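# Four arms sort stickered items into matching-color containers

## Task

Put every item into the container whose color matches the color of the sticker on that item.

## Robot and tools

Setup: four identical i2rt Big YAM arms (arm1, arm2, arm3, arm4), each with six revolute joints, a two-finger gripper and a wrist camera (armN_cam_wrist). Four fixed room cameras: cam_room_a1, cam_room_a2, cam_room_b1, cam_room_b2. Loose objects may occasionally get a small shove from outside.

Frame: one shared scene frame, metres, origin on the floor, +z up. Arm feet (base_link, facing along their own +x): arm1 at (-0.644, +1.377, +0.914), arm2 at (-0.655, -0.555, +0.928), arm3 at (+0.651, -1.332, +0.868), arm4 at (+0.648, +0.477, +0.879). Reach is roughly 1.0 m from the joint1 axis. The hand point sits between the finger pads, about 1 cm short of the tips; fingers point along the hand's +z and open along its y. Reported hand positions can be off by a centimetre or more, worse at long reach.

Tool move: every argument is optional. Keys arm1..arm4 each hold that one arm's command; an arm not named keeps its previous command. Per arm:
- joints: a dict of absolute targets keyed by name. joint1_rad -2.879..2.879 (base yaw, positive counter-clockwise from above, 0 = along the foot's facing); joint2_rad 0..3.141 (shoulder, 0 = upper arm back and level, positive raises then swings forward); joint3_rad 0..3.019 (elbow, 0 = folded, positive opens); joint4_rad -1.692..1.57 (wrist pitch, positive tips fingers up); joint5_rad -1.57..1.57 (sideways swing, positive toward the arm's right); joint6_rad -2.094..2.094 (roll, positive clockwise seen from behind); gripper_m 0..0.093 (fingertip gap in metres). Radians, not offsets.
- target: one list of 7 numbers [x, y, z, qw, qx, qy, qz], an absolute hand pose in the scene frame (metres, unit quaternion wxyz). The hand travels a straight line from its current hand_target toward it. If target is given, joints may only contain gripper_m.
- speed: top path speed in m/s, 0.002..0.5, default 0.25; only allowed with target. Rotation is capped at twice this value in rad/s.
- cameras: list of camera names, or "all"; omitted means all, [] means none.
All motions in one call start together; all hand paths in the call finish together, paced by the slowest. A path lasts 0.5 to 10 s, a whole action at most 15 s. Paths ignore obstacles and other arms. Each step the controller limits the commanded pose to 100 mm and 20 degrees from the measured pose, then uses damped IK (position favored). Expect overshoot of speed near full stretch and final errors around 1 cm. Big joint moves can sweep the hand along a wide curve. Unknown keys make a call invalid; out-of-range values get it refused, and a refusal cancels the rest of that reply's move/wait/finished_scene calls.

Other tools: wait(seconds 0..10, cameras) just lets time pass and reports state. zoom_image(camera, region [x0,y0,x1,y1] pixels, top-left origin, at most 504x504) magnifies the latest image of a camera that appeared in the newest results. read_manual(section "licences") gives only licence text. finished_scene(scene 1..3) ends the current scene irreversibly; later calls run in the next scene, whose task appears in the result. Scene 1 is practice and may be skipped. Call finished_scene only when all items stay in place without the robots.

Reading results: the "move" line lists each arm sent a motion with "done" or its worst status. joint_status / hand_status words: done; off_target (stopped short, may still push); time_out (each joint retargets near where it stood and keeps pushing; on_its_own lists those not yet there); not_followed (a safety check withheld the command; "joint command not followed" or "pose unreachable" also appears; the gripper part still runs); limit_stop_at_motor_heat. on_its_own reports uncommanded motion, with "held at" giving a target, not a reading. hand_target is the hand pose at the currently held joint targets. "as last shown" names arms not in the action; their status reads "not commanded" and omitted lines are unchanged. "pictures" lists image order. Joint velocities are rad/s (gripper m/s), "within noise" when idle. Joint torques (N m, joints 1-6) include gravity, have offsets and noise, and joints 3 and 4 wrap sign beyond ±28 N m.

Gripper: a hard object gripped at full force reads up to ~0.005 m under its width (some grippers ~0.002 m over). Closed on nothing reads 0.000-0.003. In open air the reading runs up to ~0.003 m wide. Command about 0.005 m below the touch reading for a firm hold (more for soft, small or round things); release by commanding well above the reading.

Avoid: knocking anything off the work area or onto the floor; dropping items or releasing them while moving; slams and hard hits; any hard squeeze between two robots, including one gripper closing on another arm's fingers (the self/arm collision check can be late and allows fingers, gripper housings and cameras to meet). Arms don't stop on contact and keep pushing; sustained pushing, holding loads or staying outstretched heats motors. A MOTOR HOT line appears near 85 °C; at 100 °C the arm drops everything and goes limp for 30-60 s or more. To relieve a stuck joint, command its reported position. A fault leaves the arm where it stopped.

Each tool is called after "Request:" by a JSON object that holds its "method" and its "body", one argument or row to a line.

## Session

Request:
{"method": "move", "body": {

}}

Request:
{"method": "zoom_image", "body": {
  "camera": "cam_room_b1",
  "region": [40, 280, 400, 470]
}}

Request:
{"method": "zoom_image", "body": {
  "camera": "cam_room_b2",
  "region": [110, 280, 490, 480]
}}

Request:
{"method": "zoom_image", "body": {
  "camera": "cam_room_a1",
  "region": [0, 280, 380, 470]
}}

Request:
{"method": "zoom_image", "body": {
  "camera": "cam_room_a2",
  "region": [180, 270, 480, 470]
}}

Scene clock: 0.00 s.
Joint torques (N m): no reading
Motor temperatures (°C): arm1=[21 23 27 23 21 21 21] | arm2=[23 24 26 22 22 20 23] | arm3=[24 23 23 23 24 23 23] | arm4=[22 22 23 22 24 21 24]
Heat: arm1: hottest joint3_rad 27 °C; arm2: hottest joint3_rad 26 °C; arm3: hottest joint1_rad 24 °C; arm4: hottest joint5_rad 24 °C.
Joint velocities: within noise
arm1.joint_positions: joint1_rad=-0.168 joint2_rad=+0.560 joint3_rad=+1.361 joint4_rad=-1.410 joint5_rad=+0.240 joint6_rad=+0.692 gripper_m=+0.09396
arm1.joint_status: not commanded
arm1.hand: x=-0.5745 y=+1.5715 z=+1.4388 quat_wxyz=(-0.303, +0.280, -0.837, -0.359) (m; scene frame)
arm1.hand_target: x=-0.5746 y=+1.5689 z=+1.4515 quat_wxyz=(-0.308, +0.276, -0.832, -0.370) (m; scene frame)
arm1.hand_status: not commanded
arm2.joint_positions: joint1_rad=+0.198 joint2_rad=+0.483 joint3_rad=+1.641 joint4_rad=-1.210 joint5_rad=-0.086 joint6_rad=-0.484 gripper_m=+0.09396
arm2.joint_status: not commanded
arm2.hand: x=-0.6069 y=-0.6635 z=+1.6316 quat_wxyz=(-0.468, -0.246, -0.683, +0.505) (m; scene frame)
arm2.hand_target: x=-0.6088 y=-0.6576 z=+1.6378 quat_wxyz=(-0.472, -0.244, -0.677, +0.510) (m; scene frame)
arm2.hand_status: not commanded
arm3.joint_positions: joint1_rad=+0.130 joint2_rad=+0.645 joint3_rad=+1.695 joint4_rad=-1.138 joint5_rad=+0.075 joint6_rad=+0.392 gripper_m=+0.09396
arm3.joint_status: not commanded
arm3.hand: x=+0.6386 y=-1.5165 z=+1.5921 quat_wxyz=(-0.552, -0.621, -0.389, +0.398) (m; scene frame)
arm3.hand_target: x=+0.6385 y=-1.5116 z=+1.6003 quat_wxyz=(-0.558, -0.615, -0.384, +0.402) (m; scene frame)
arm3.hand_status: not commanded
arm4.joint_positions: joint1_rad=+0.147 joint2_rad=+0.437 joint3_rad=+1.709 joint4_rad=-1.566 joint5_rad=+0.245 joint6_rad=+0.670 gripper_m=+0.09396
arm4.joint_status: not commanded
arm4.hand: x=+0.6820 y=+0.5376 z=+1.5262 quat_wxyz=(-0.292, +0.355, -0.719, -0.522) (m; scene frame)
arm4.hand_target: x=+0.6829 y=+0.5336 z=+1.5314 quat_wxyz=(-0.294, +0.352, -0.714, -0.529) (m; scene frame)
arm4.hand_status: not commanded
pictures: arm1_cam_wrist, arm2_cam_wrist, arm3_cam_wrist, arm4_cam_wrist, cam_room_a1, cam_room_a2, cam_room_b1, cam_room_b2
Images, in order (width x height): arm1_cam_wrist 672x504, arm2_cam_wrist 672x504, arm3_cam_wrist 672x504, arm4_cam_wrist 672x504, cam_room_a1 672x504, cam_room_a2 672x504, cam_room_b1 672x504, cam_room_b2 672x504.

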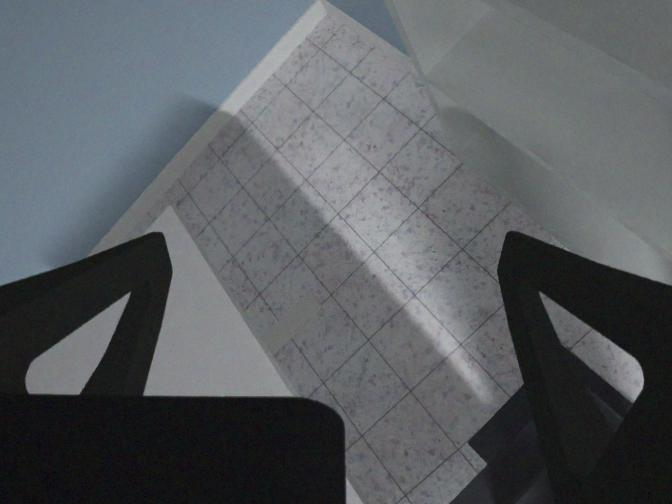

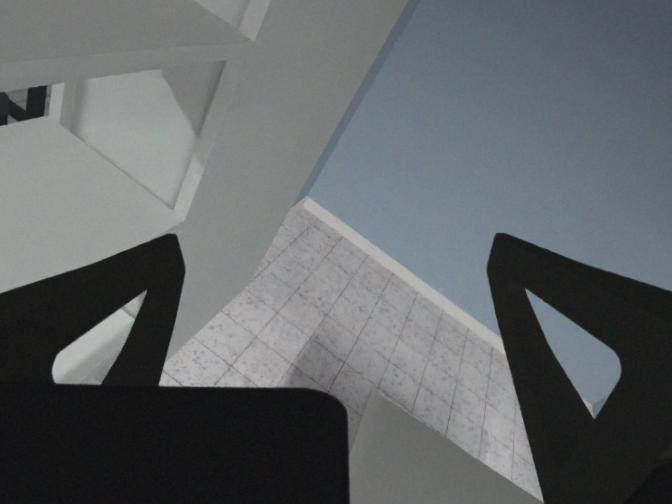

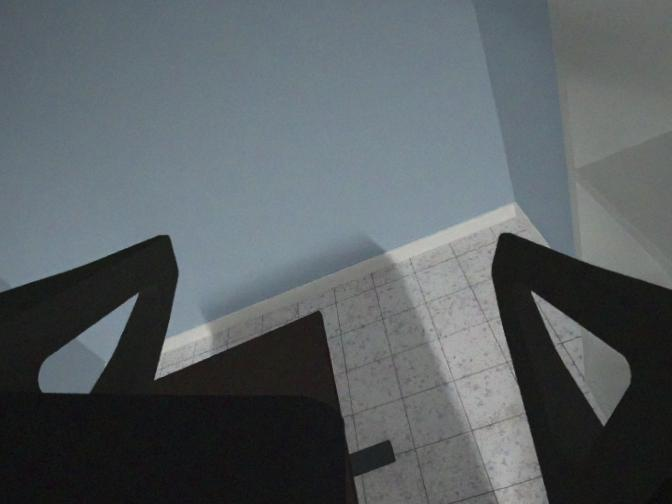

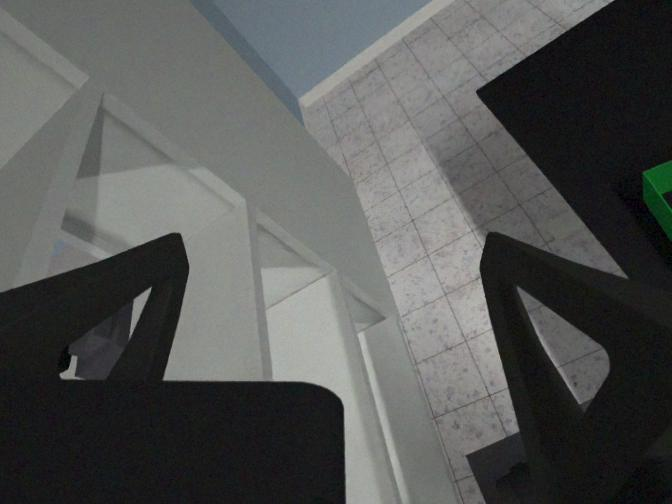

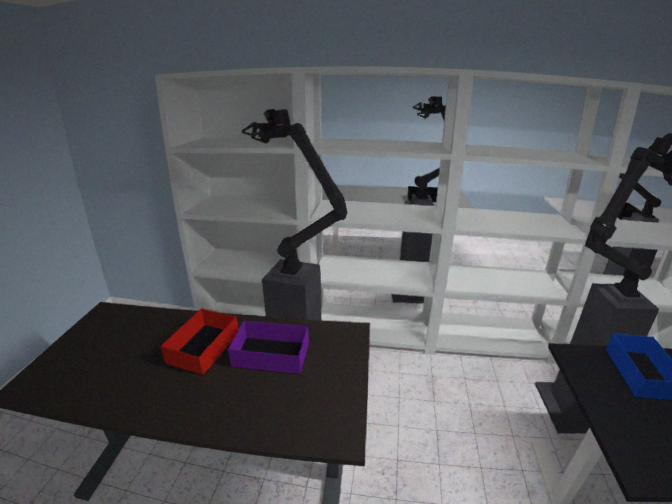

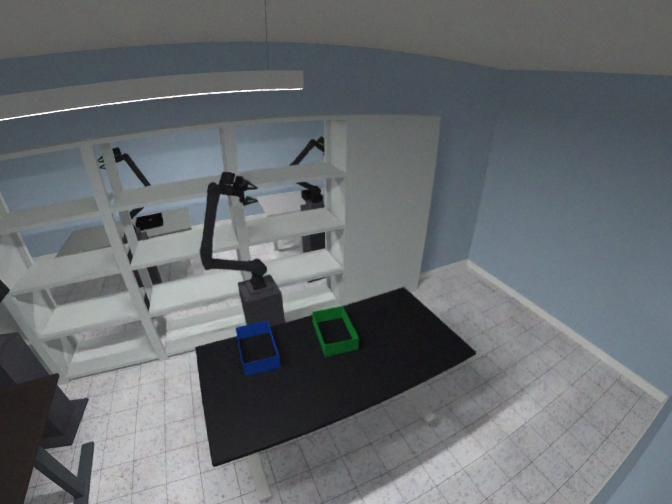

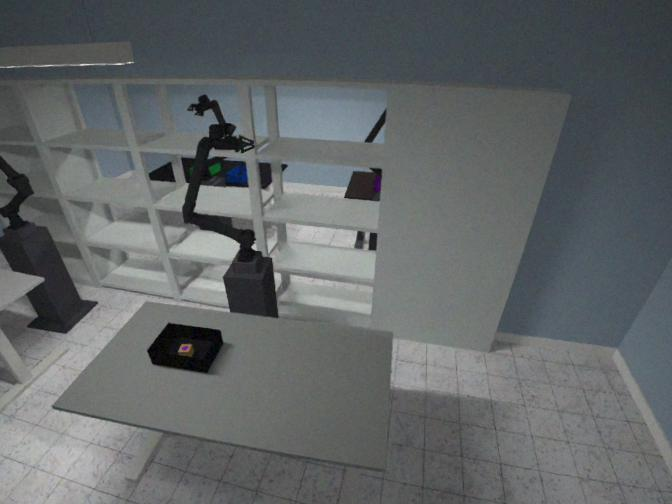

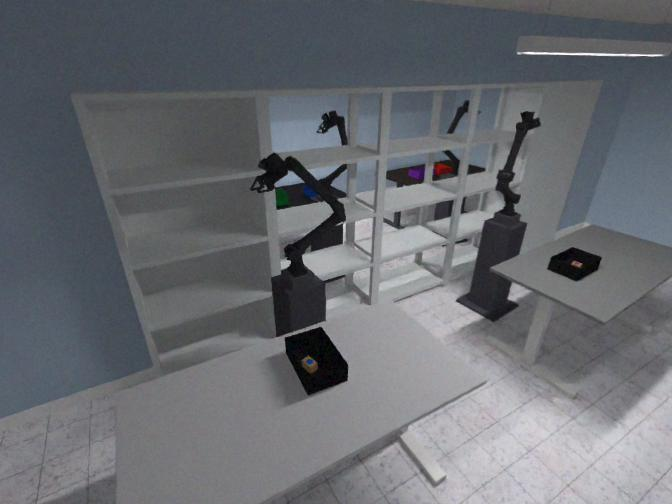

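Scaled by 1.400.

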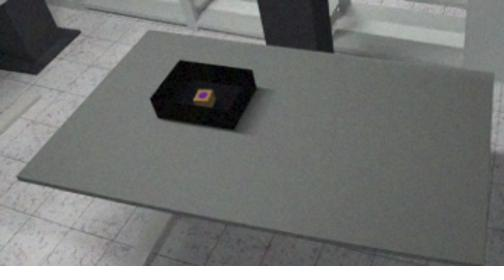

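Scaled by 1.326.

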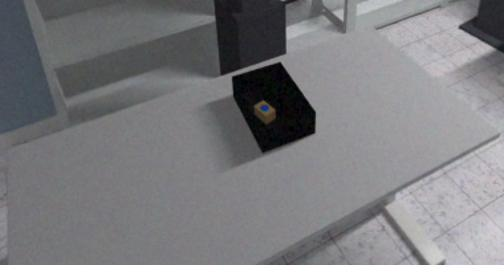

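Scaled by 1.326.

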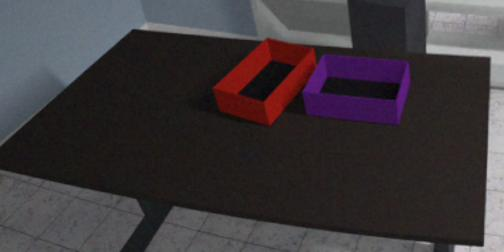

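Scaled by 1.680.

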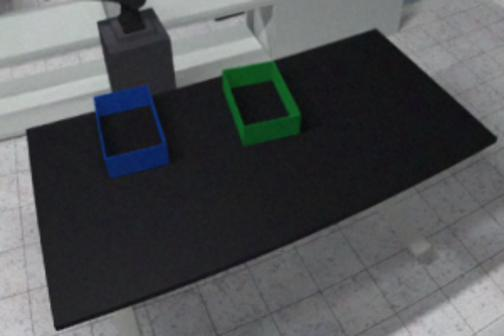

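Request:
{"method": "move", "body": {
  "arm1": {"joints":{"joint1_rad":1.59,"joint2_rad":1.3,"joint3_rad":1.3,"joint4_rad":-1.05,"joint5_rad":0,"joint6_rad":0}},
  "arm2": {"joints":{"joint1_rad":-2.0,"joint2_rad":1.3,"joint3_rad":1.3,"joint4_rad":-1.05,"joint5_rad":0,"joint6_rad":0}},
  "arm3": {"joints":{"joint1_rad":1.69,"joint2_rad":1.3,"joint3_rad":1.3,"joint4_rad":-1.05,"joint5_rad":0,"joint6_rad":0}},
  "arm4": {"joints":{"joint1_rad":-1.63,"joint2_rad":1.3,"joint3_rad":1.3,"joint4_rad":-1.05,"joint5_rad":0,"joint6_rad":0}},
  "cameras": ["arm1_cam_wrist","arm2_cam_wrist","arm3_cam_wrist","arm4_cam_wrist"]
}}

Scene clock: 19.83 s.
Joint torques (N m): arm1=[-1.73 -9.82 12.86 1.52 0.06 -0.05] | arm2=[1.38 -13.63 12.42 1.94 -0.09 0.19] | arm3=[1.08 -11.58 11.4 0.94 0.12 -0.12] | arm4=[1.26 -13.27 11.08 1.06 0.05 -0.11]
Motor temperatures (°C): arm1=[21 24 29 23 21 21 21] | arm2=[23 24 27 22 22 20 23] | arm3=[24 23 25 23 24 23 23] | arm4=[22 22 24 22 24 21 24]
Heat: arm1: hottest joint3_rad 29 °C; arm2: hottest joint3_rad 27 °C; arm3: hottest joint3_rad 25 °C; arm4: hottest joint3_rad 24 °C.
move: arm1 done; arm2 done; arm3 done; arm4 done
Joint velocities: within noise
arm1.joint_positions: joint1_rad=+1.594 joint2_rad=+1.316 joint3_rad=+1.285 joint4_rad=-1.060 joint5_rad=-0.002 joint6_rad=+0.007 gripper_m=+0.09399
arm1.joint_status: all done
arm1.hand: x=-1.1247 y=+1.3321 z=+1.2056 quat_wxyz=(+0.011, +0.969, +0.041, -0.245) (m; scene frame)
arm1.hand_target: x=-1.1274 y=+1.3338 z=+1.2219 quat_wxyz=(+0.010, +0.963, +0.043, -0.265) (m; scene frame)
arm1.hand_status: not commanded
arm2.joint_positions: joint1_rad=-2.008 joint2_rad=+1.313 joint3_rad=+1.287 joint4_rad=-1.056 joint5_rad=+0.002 joint6_rad=-0.012 gripper_m=+0.09398
arm2.joint_status: all done
arm2.hand: x=-1.1190 y=-0.4019 z=+1.2149 quat_wxyz=(+0.042, -0.959, +0.148, +0.238) (m; scene frame)
arm2.hand_target: x=-1.1221 y=-0.4051 z=+1.2280 quat_wxyz=(+0.042, -0.955, +0.150, +0.254) (m; scene frame)
arm2.hand_status: not commanded
arm3.joint_positions: joint1_rad=+1.688 joint2_rad=+1.299 joint3_rad=+1.276 joint4_rad=-1.049 joint5_rad=-0.003 joint6_rad=+0.006 gripper_m=+0.09398
arm3.joint_status: all done
arm3.hand: x=+1.1357 y=-1.3295 z=+1.1567 quat_wxyz=(-0.247, -0.003, -0.969, +0.005) (m; scene frame)
arm3.hand_target: x=+1.1409 y=-1.3287 z=+1.1683 quat_wxyz=(-0.258, +0.001, -0.966, +0.007) (m; scene frame)
arm3.hand_status: not commanded
arm4.joint_positions: joint1_rad=-1.637 joint2_rad=+1.317 joint3_rad=+1.269 joint4_rad=-1.058 joint5_rad=+0.001 joint6_rad=+0.014 gripper_m=+0.09398
arm4.joint_status: all done
arm4.hand: x=+1.1336 y=+0.4732 z=+1.1532 quat_wxyz=(-0.229, -0.011, -0.973, +0.001) (m; scene frame)
arm4.hand_target: x=+1.1396 y=+0.4766 z=+1.1769 quat_wxyz=(-0.255, -0.001, -0.967, +0.002) (m; scene frame)
arm4.hand_status: not commanded
pictures: arm1_cam_wrist, arm2_cam_wrist, arm3_cam_wrist, arm4_cam_wrist
Images, in order (width x height): arm1_cam_wrist 672x504, arm2_cam_wrist 672x504, arm3_cam_wrist 672x504, arm4_cam_wrist 672x504.

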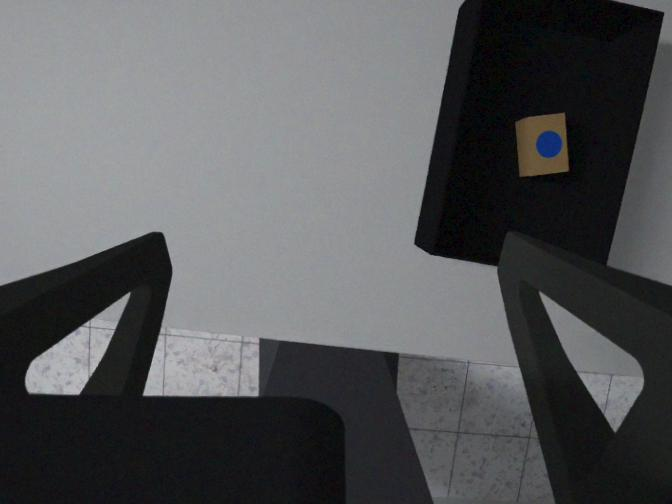

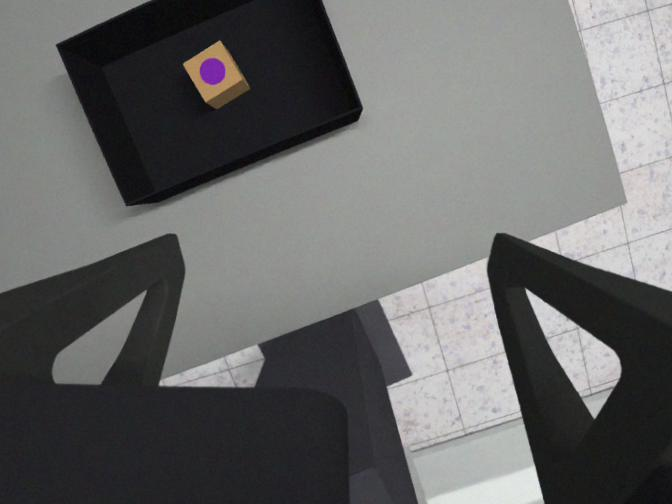

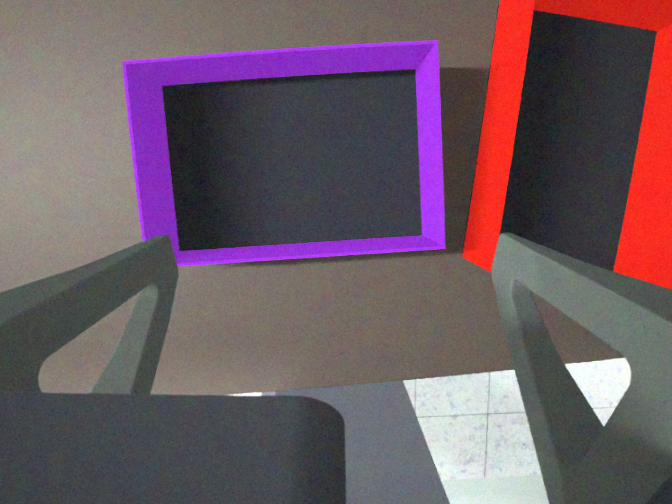

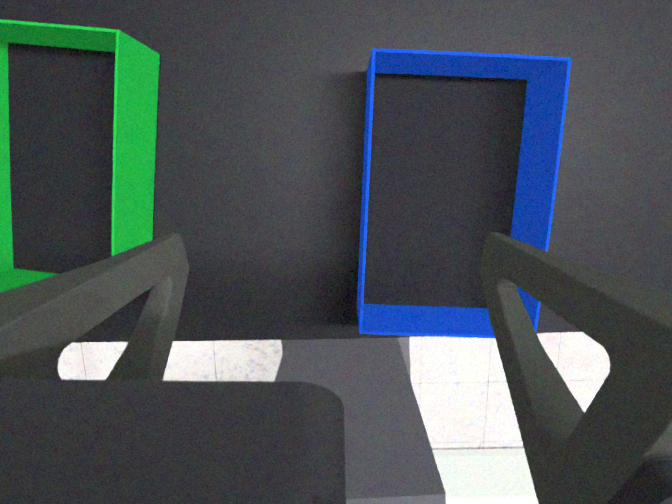

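Request:
{"method": "move", "body": {
  "arm1": {"target":[-1.17,1.572,0.91,0.0158,0.964,0.059,-0.2583],"speed":0.35},
  "arm2": {"target":[-1.262,-0.474,0.90,0.0158,0.964,0.059,-0.2583],"speed":0.35},
  "cameras": ["arm1_cam_wrist","arm2_cam_wrist"]
}}

Scene clock: 46.13 s.
Joint torques (N m): arm1=[-1.44 -14.15 11.44 1.59 -0.2 -0.07] | arm2=[1.08 -19.37 11.56 2.32 -0.33 -0.08] | arm3=[1.26 -11.75 11.37 0.91 0.13 -0.12] | arm4=[1.32 -13.16 11.15 1.13 0.05 -0.1]
Motor temperatures (°C): arm1=[21 24 31 23 21 21 21] | arm2=[23 25 30 22 22 20 23] | arm3=[24 24 26 23 24 23 23] | arm4=[22 23 31 22 24 21 24]
Heat: arm1: hottest joint3_rad 31 °C; arm2: hottest joint3_rad 30 °C; arm3: hottest joint3_rad 26 °C; arm4: hottest joint3_rad 31 °C.
move: arm1 off_target; arm2 off_target
Joint velocities: within noise
arm1.joint_positions: joint1_rad=+1.065 joint2_rad=+1.854 joint3_rad=+1.005 joint4_rad=-0.354 joint5_rad=-0.261 joint6_rad=-0.486 gripper_m=+0.09399
arm1.joint_status: not commanded
arm1.hand: x=-1.1444 y=+1.5628 z=+0.8866 quat_wxyz=(+0.032, +0.972, +0.048, -0.227) (m; scene frame)
arm1.hand_target: x=-1.1687 y=+1.5714 z=+0.9109 quat_wxyz=(+0.016, +0.964, +0.059, -0.258) (m; scene frame)
arm1.hand_status: off_target (0.036 m and 4.3 deg from the pose sent, 0.383 m and 2.7 deg at the start)
arm2.joint_positions: joint1_rad=-1.866 joint2_rad=+1.947 joint3_rad=+1.111 joint4_rad=-0.293 joint5_rad=-0.145 joint6_rad=-0.241 gripper_m=+0.09398
arm2.joint_status: not commanded
arm2.hand: x=-1.2348 y=-0.4757 z=+0.8812 quat_wxyz=(-0.022, -0.972, -0.047, +0.228) (m; scene frame)
arm2.hand_target: x=-1.2606 y=-0.4741 z=+0.9011 quat_wxyz=(-0.015, -0.964, -0.059, +0.258) (m; scene frame)
arm2.hand_status: off_target (0.033 m and 3.9 deg from the pose sent, 0.353 m and 24.8 deg at the start)
arm3, arm4: as last shown
pictures: arm1_cam_wrist, arm2_cam_wrist
Images, in order (width x height): arm1_cam_wrist 672x504, arm2_cam_wrist 672x504.

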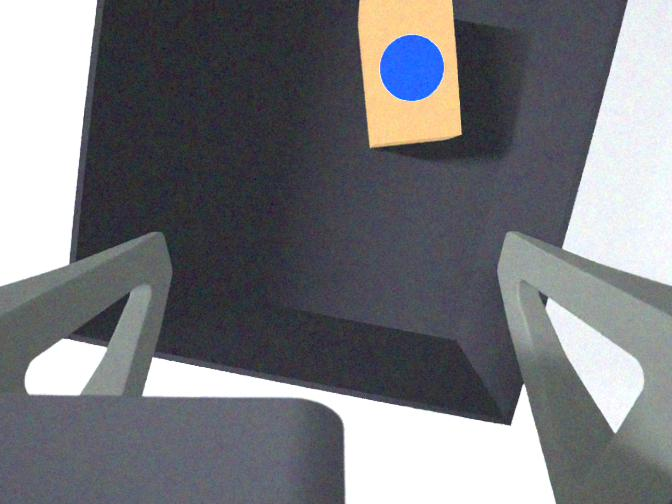

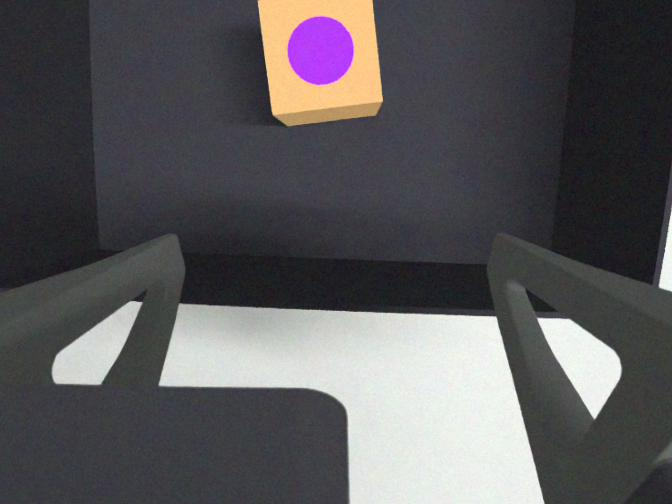

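Request:
{"method": "move", "body": {
  "arm1": {"target":[-1.205,1.60,0.85,0.0293,0.9597,0.1093,-0.2572],"speed":0.25},
  "arm2": {"target":[-1.305,-0.476,0.845,0.0315,0.9587,0.1177,-0.2569],"speed":0.25},
  "cameras": ["arm1_cam_wrist","arm2_cam_wrist"]
}}

Scene clock: 56.03 s.
Joint torques (N m): arm1=[-1.96 -15.85 10.92 1.28 -0.29 -0.08] | arm2=[0.97 -20.07 11.3 1.92 -0.38 -0.08] | arm3=[1.38 -11.75 11.4 0.94 0.13 -0.11] | arm4=[1.49 -13.1 11.15 1.06 0.06 -0.09]
Motor temperatures (°C): arm1=[21 25 31 23 21 21 21] | arm2=[23 25 31 22 22 20 23] | arm3=[24 24 27 23 24 23 23] | arm4=[22 23 33 22 24 21 24]
Heat: arm1: hottest joint3_rad 31 °C; arm2: hottest joint3_rad 31 °C; arm3: hottest joint3_rad 27 °C; arm4: hottest joint3_rad 33 °C.
move: arm1 off_target; arm2 off_target
Joint velocities: within noise
arm1.joint_positions: joint1_rad=+1.041 joint2_rad=+2.057 joint3_rad=+1.149 joint4_rad=-0.320 joint5_rad=-0.319 joint6_rad=-0.618 gripper_m=+0.09399
arm1.joint_status: not commanded
arm1.hand: x=-1.1827 y=+1.5852 z=+0.8322 quat_wxyz=(+0.045, +0.966, +0.104, -0.233) (m; scene frame)
arm1.hand_target: x=-1.2038 y=+1.5996 z=+0.8508 quat_wxyz=(+0.029, +0.960, +0.109, -0.257) (m; scene frame)
arm1.hand_status: off_target (0.032 m and 3.5 deg from the pose sent, 0.080 m and 8.0 deg at the start)
arm2.joint_positions: joint1_rad=-1.866 joint2_rad=+2.121 joint3_rad=+1.263 joint4_rad=-0.262 joint5_rad=-0.204 joint6_rad=-0.351 gripper_m=+0.09398
arm2.joint_status: not commanded
arm2.hand: x=-1.2841 y=-0.4768 z=+0.8380 quat_wxyz=(-0.036, -0.964, -0.107, +0.239) (m; scene frame)
arm2.hand_target: x=-1.3041 y=-0.4761 z=+0.8456 quat_wxyz=(-0.031, -0.959, -0.118, +0.257) (m; scene frame)
arm2.hand_status: off_target (0.022 m and 2.5 deg from the pose sent, 0.079 m and 8.9 deg at the start)
arm3, arm4: as last shown
pictures: arm1_cam_wrist, arm2_cam_wrist
Images, in order (width x height): arm1_cam_wrist 672x504, arm2_cam_wrist 672x504.

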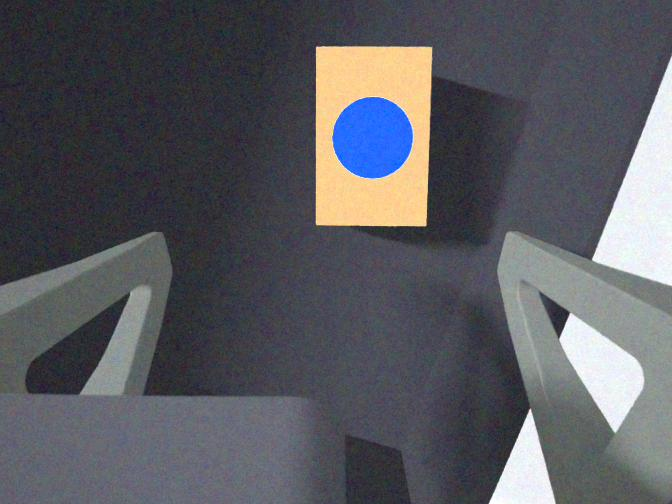

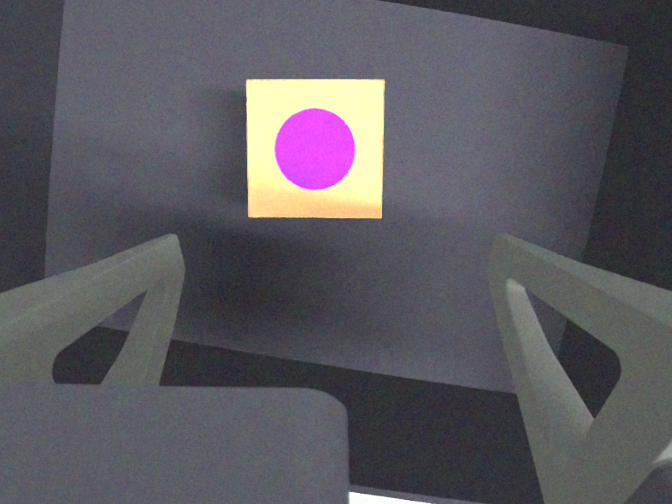

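Request:
{"method": "move", "body": {
  "arm1": {"target":[-1.243,1.604,0.782,0.0293,0.9597,0.1093,-0.2572],"speed":0.15},
  "arm2": {"target":[-1.334,-0.491,0.768,0.0315,0.9587,0.1177,-0.2569],"speed":0.15},
  "cameras": ["arm1_cam_wrist","arm2_cam_wrist"]
}}

Scene clock: 66.43 s.
Joint torques (N m): arm1=[-1.96 -15.03 10.43 1.52 -0.04 0.14] | arm2=[1.08 -21.3 10.55 2.39 -0.04 0.19] | arm3=[1.32 -11.75 11.37 0.95 0.13 -0.11] | arm4=[1.38 -13.33 11.21 1.02 0.06 -0.07]
Motor temperatures (°C): arm1=[21 25 32 23 22 21 21] | arm2=[23 26 32 22 22 20 23] | arm3=[24 24 27 23 24 23 23] | arm4=[22 23 34 22 24 21 24]
Heat: arm1: hottest joint3_rad 32 °C; arm2: hottest joint3_rad 32 °C; arm3: hottest joint3_rad 27 °C; arm4: hottest joint3_rad 34 °C.
move: arm1 off_target; arm2 off_target
Joint velocities: within noise
arm1.joint_positions: joint1_rad=+1.063 joint2_rad=+2.225 joint3_rad=+1.283 joint4_rad=-0.247 joint5_rad=-0.317 joint6_rad=-0.617 gripper_m=+0.09399
arm1.joint_status: not commanded
arm1.hand: x=-1.2288 y=+1.5924 z=+0.7838 quat_wxyz=(+0.038, +0.961, +0.117, -0.247) (m; scene frame)
arm1.hand_target: x=-1.2423 y=+1.6037 z=+0.7825 quat_wxyz=(+0.029, +0.960, +0.109, -0.257) (m; scene frame)
arm1.hand_status: off_target (0.018 m and 1.8 deg from the pose sent, 0.081 m and 3.5 deg at the start)
arm2.joint_positions: joint1_rad=-1.834 joint2_rad=+2.313 joint3_rad=+1.378 joint4_rad=-0.183 joint5_rad=-0.196 joint6_rad=-0.349 gripper_m=+0.09398
arm2.joint_status: not commanded
arm2.hand: x=-1.3133 y=-0.4914 z=+0.7654 quat_wxyz=(-0.036, -0.963, -0.120, +0.239) (m; scene frame)
arm2.hand_target: x=-1.3330 y=-0.4910 z=+0.7688 quat_wxyz=(-0.032, -0.959, -0.118, +0.257) (m; scene frame)
arm2.hand_status: off_target (0.021 m and 2.2 deg from the pose sent, 0.087 m and 2.5 deg at the start)
arm3, arm4: as last shown
pictures: arm1_cam_wrist, arm2_cam_wrist
Images, in order (width x height): arm1_cam_wrist 672x504, arm2_cam_wrist 672x504.

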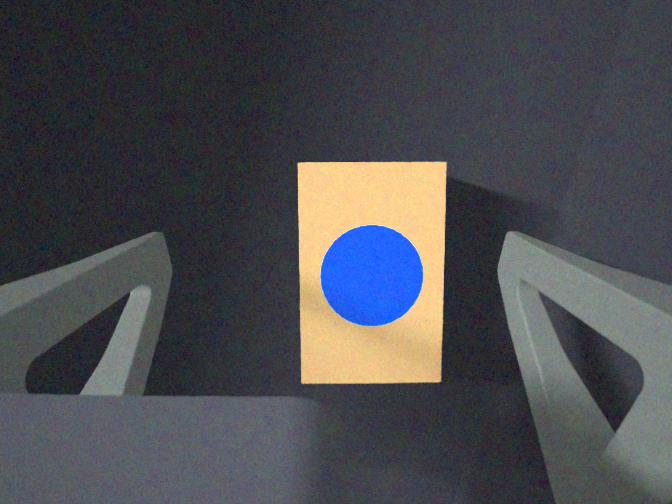

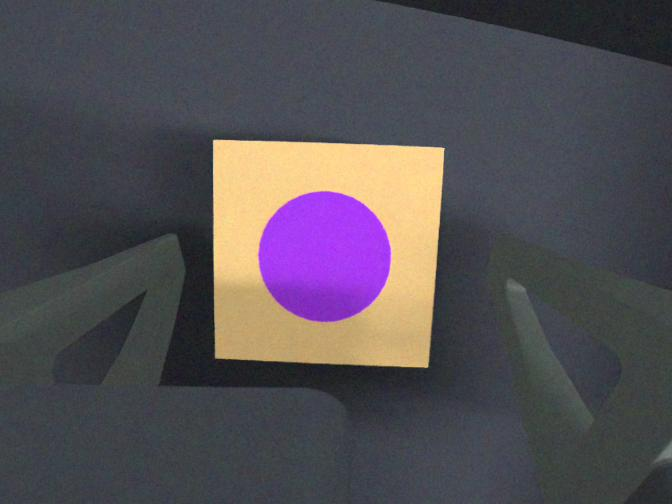

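Request:
{"method": "move", "body": {
  "arm1": {"target":[-1.243,1.615,0.762,0.0293,0.9597,0.1093,-0.2572],"speed":0.1},
  "arm2": {"joints":{"gripper_m":0.038}},
  "cameras": ["arm1_cam_wrist","arm2_cam_wrist"]
}}

Scene clock: 72.60 s.
Joint torques (N m): arm1=[-3.31 -16.44 10.4 1.59 -0.2 -0.04] | arm2=[1.03 -21.25 10.54 2.36 -0.12 0.19] | arm3=[1.14 -11.69 11.4 0.95 0.13 -0.11] | arm4=[1.14 -13.27 11.12 1.03 0.04 -0.1]
Motor temperatures (°C): arm1=[21 25 32 23 21 21 21] | arm2=[23 27 31 22 22 20 23] | arm3=[24 24 27 23 24 23 23] | arm4=[22 23 35 22 24 21 24]
Heat: arm1: hottest joint3_rad 32 °C; arm2: hottest joint3_rad 31 °C; arm3: hottest joint3_rad 27 °C; arm4: hottest joint3_rad 35 °C.
move: arm1 off_target; arm2 off_target
Joint velocities: within noise
arm1.joint_positions: joint1_rad=+1.059 joint2_rad=+2.291 joint3_rad=+1.301 joint4_rad=-0.232 joint5_rad=-0.320 joint6_rad=-0.617 gripper_m=+0.09399
arm1.joint_status: not commanded
arm1.hand: x=-1.2235 y=+1.5926 z=+0.7520 quat_wxyz=(+0.046, +0.964, +0.113, -0.235) (m; scene frame)
arm1.hand_target: x=-1.2417 y=+1.6146 z=+0.7631 quat_wxyz=(+0.029, +0.960, +0.109, -0.257) (m; scene frame)
arm1.hand_status: off_target (0.031 m and 3.3 deg from the pose sent, 0.034 m and 1.8 deg at the start)
arm2.joint_positions: joint1_rad=-1.834 joint2_rad=+2.313 joint3_rad=+1.379 joint4_rad=-0.182 joint5_rad=-0.194 joint6_rad=-0.349 gripper_m=+0.05316
arm2.joint_status: gripper_m off_target (ended at +0.05318, target +0.03800)
arm2.hand: x=-1.3139 y=-0.4910 z=+0.7657 quat_wxyz=(-0.035, -0.963, -0.120, +0.240) (m; scene frame)
arm2.hand_target: x=-1.3331 y=-0.4911 z=+0.7689 quat_wxyz=(-0.032, -0.959, -0.118, +0.257) (m; scene frame)
arm2.hand_status: not commanded
arm3, arm4: as last shown
pictures: arm1_cam_wrist, arm2_cam_wrist
Images, in order (width x height): arm1_cam_wrist 672x504, arm2_cam_wrist 672x504.

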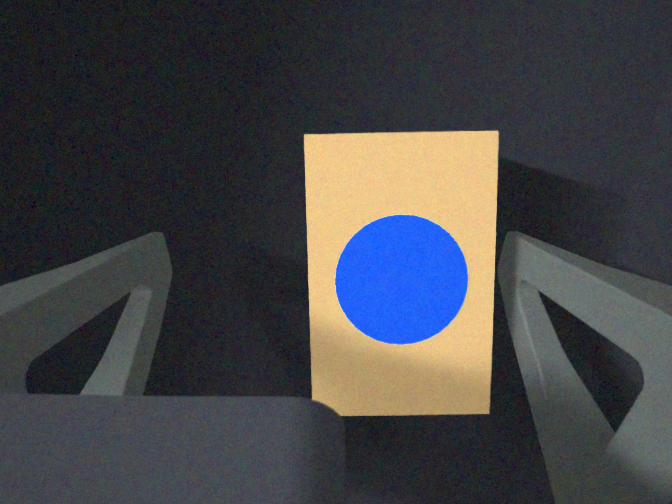

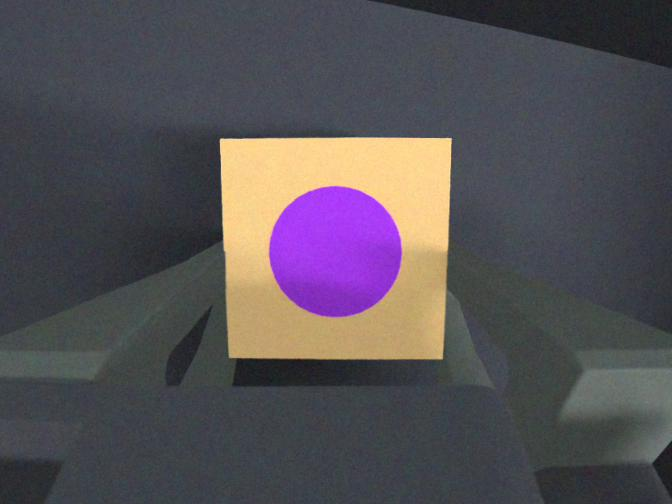

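Request:
{"method": "move", "body": {
  "arm1": {"joints":{"gripper_m":0.03}},
  "arm2": {"target":[-1.25,-0.48,0.93,0.0315,0.9587,0.1177,-0.2569],"speed":0.2},
  "cameras": ["arm1_cam_wrist","arm2_cam_wrist"]
}}

Scene clock: 77.77 s.
Joint torques (N m): arm1=[-2.43 -16.32 10.45 1.52 -0.23 -0.02] | arm2=[0.15 -19.66 8.02 1.2 -0.41 -0.09] | arm3=[1.26 -11.81 11.43 0.95 0.12 -0.11] | arm4=[1.14 -13.8 11.12 1.05 0.06 -0.1]
Motor temperatures (°C): arm1=[21 25 32 23 21 21 21] | arm2=[23 27 31 22 22 20 23] | arm3=[24 24 28 23 24 23 23] | arm4=[22 23 36 22 24 21 24]
Heat: arm1: hottest joint3_rad 32 °C; arm2: hottest joint3_rad 31 °C; arm3: hottest joint3_rad 28 °C; arm4: hottest joint3_rad 36 °C.
move: arm1 off_target; arm2 done
Joint velocities: within noise
arm1.joint_positions: joint1_rad=+1.048 joint2_rad=+2.291 joint3_rad=+1.302 joint4_rad=-0.231 joint5_rad=-0.319 joint6_rad=-0.617 gripper_m=+0.04392
arm1.joint_status: gripper_m off_target (ended at +0.04396, target +0.03000)
arm1.hand: x=-1.2218 y=+1.5989 z=+0.7523 quat_wxyz=(+0.044, +0.965, +0.108, -0.236) (m; scene frame)
arm1.hand_target: x=-1.2417 y=+1.6148 z=+0.7632 quat_wxyz=(+0.029, +0.960, +0.109, -0.257) (m; scene frame)
arm1.hand_status: not commanded
arm2.joint_positions: joint1_rad=-1.867 joint2_rad=+1.880 joint3_rad=+1.158 joint4_rad=-0.345 joint5_rad=-0.209 joint6_rad=-0.361 gripper_m=+0.05316
arm2.joint_status: not commanded
arm2.hand: x=-1.2571 y=-0.4823 z=+0.9334 quat_wxyz=(-0.030, -0.957, -0.114, +0.265) (m; scene frame)
arm2.hand_target: x=-1.2501 y=-0.4802 z=+0.9300 quat_wxyz=(-0.032, -0.959, -0.118, +0.257) (m; scene frame)
arm2.hand_status: done (0.008 m and 1.0 deg from the pose sent, 0.177 m and 2.1 deg at the start)
arm3, arm4: as last shown
pictures: arm1_cam_wrist, arm2_cam_wrist
Images, in order (width x height): arm1_cam_wrist 672x504, arm2_cam_wrist 672x504.

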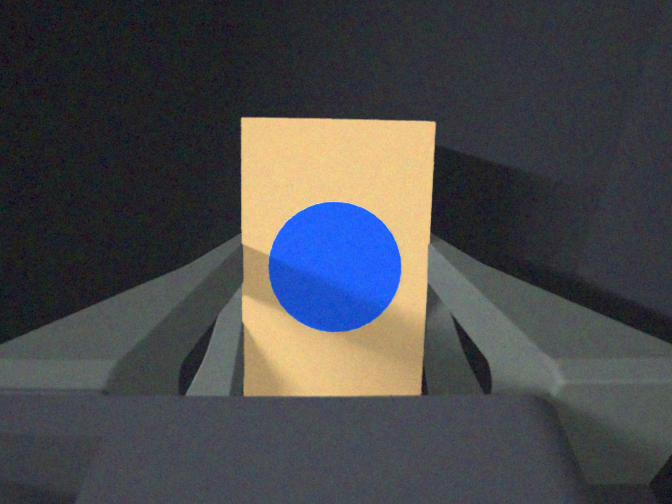

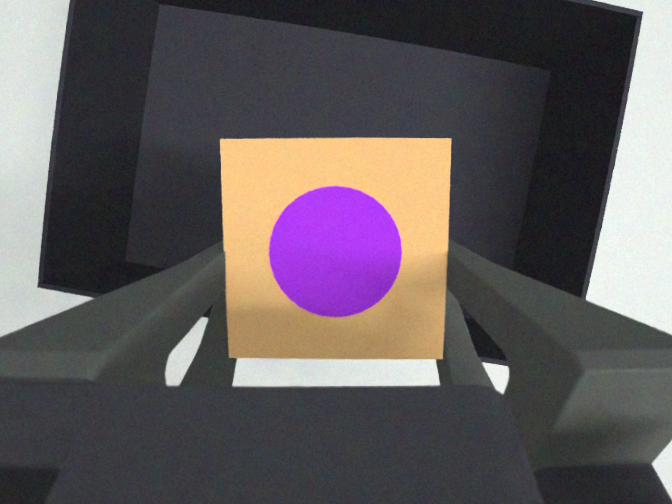

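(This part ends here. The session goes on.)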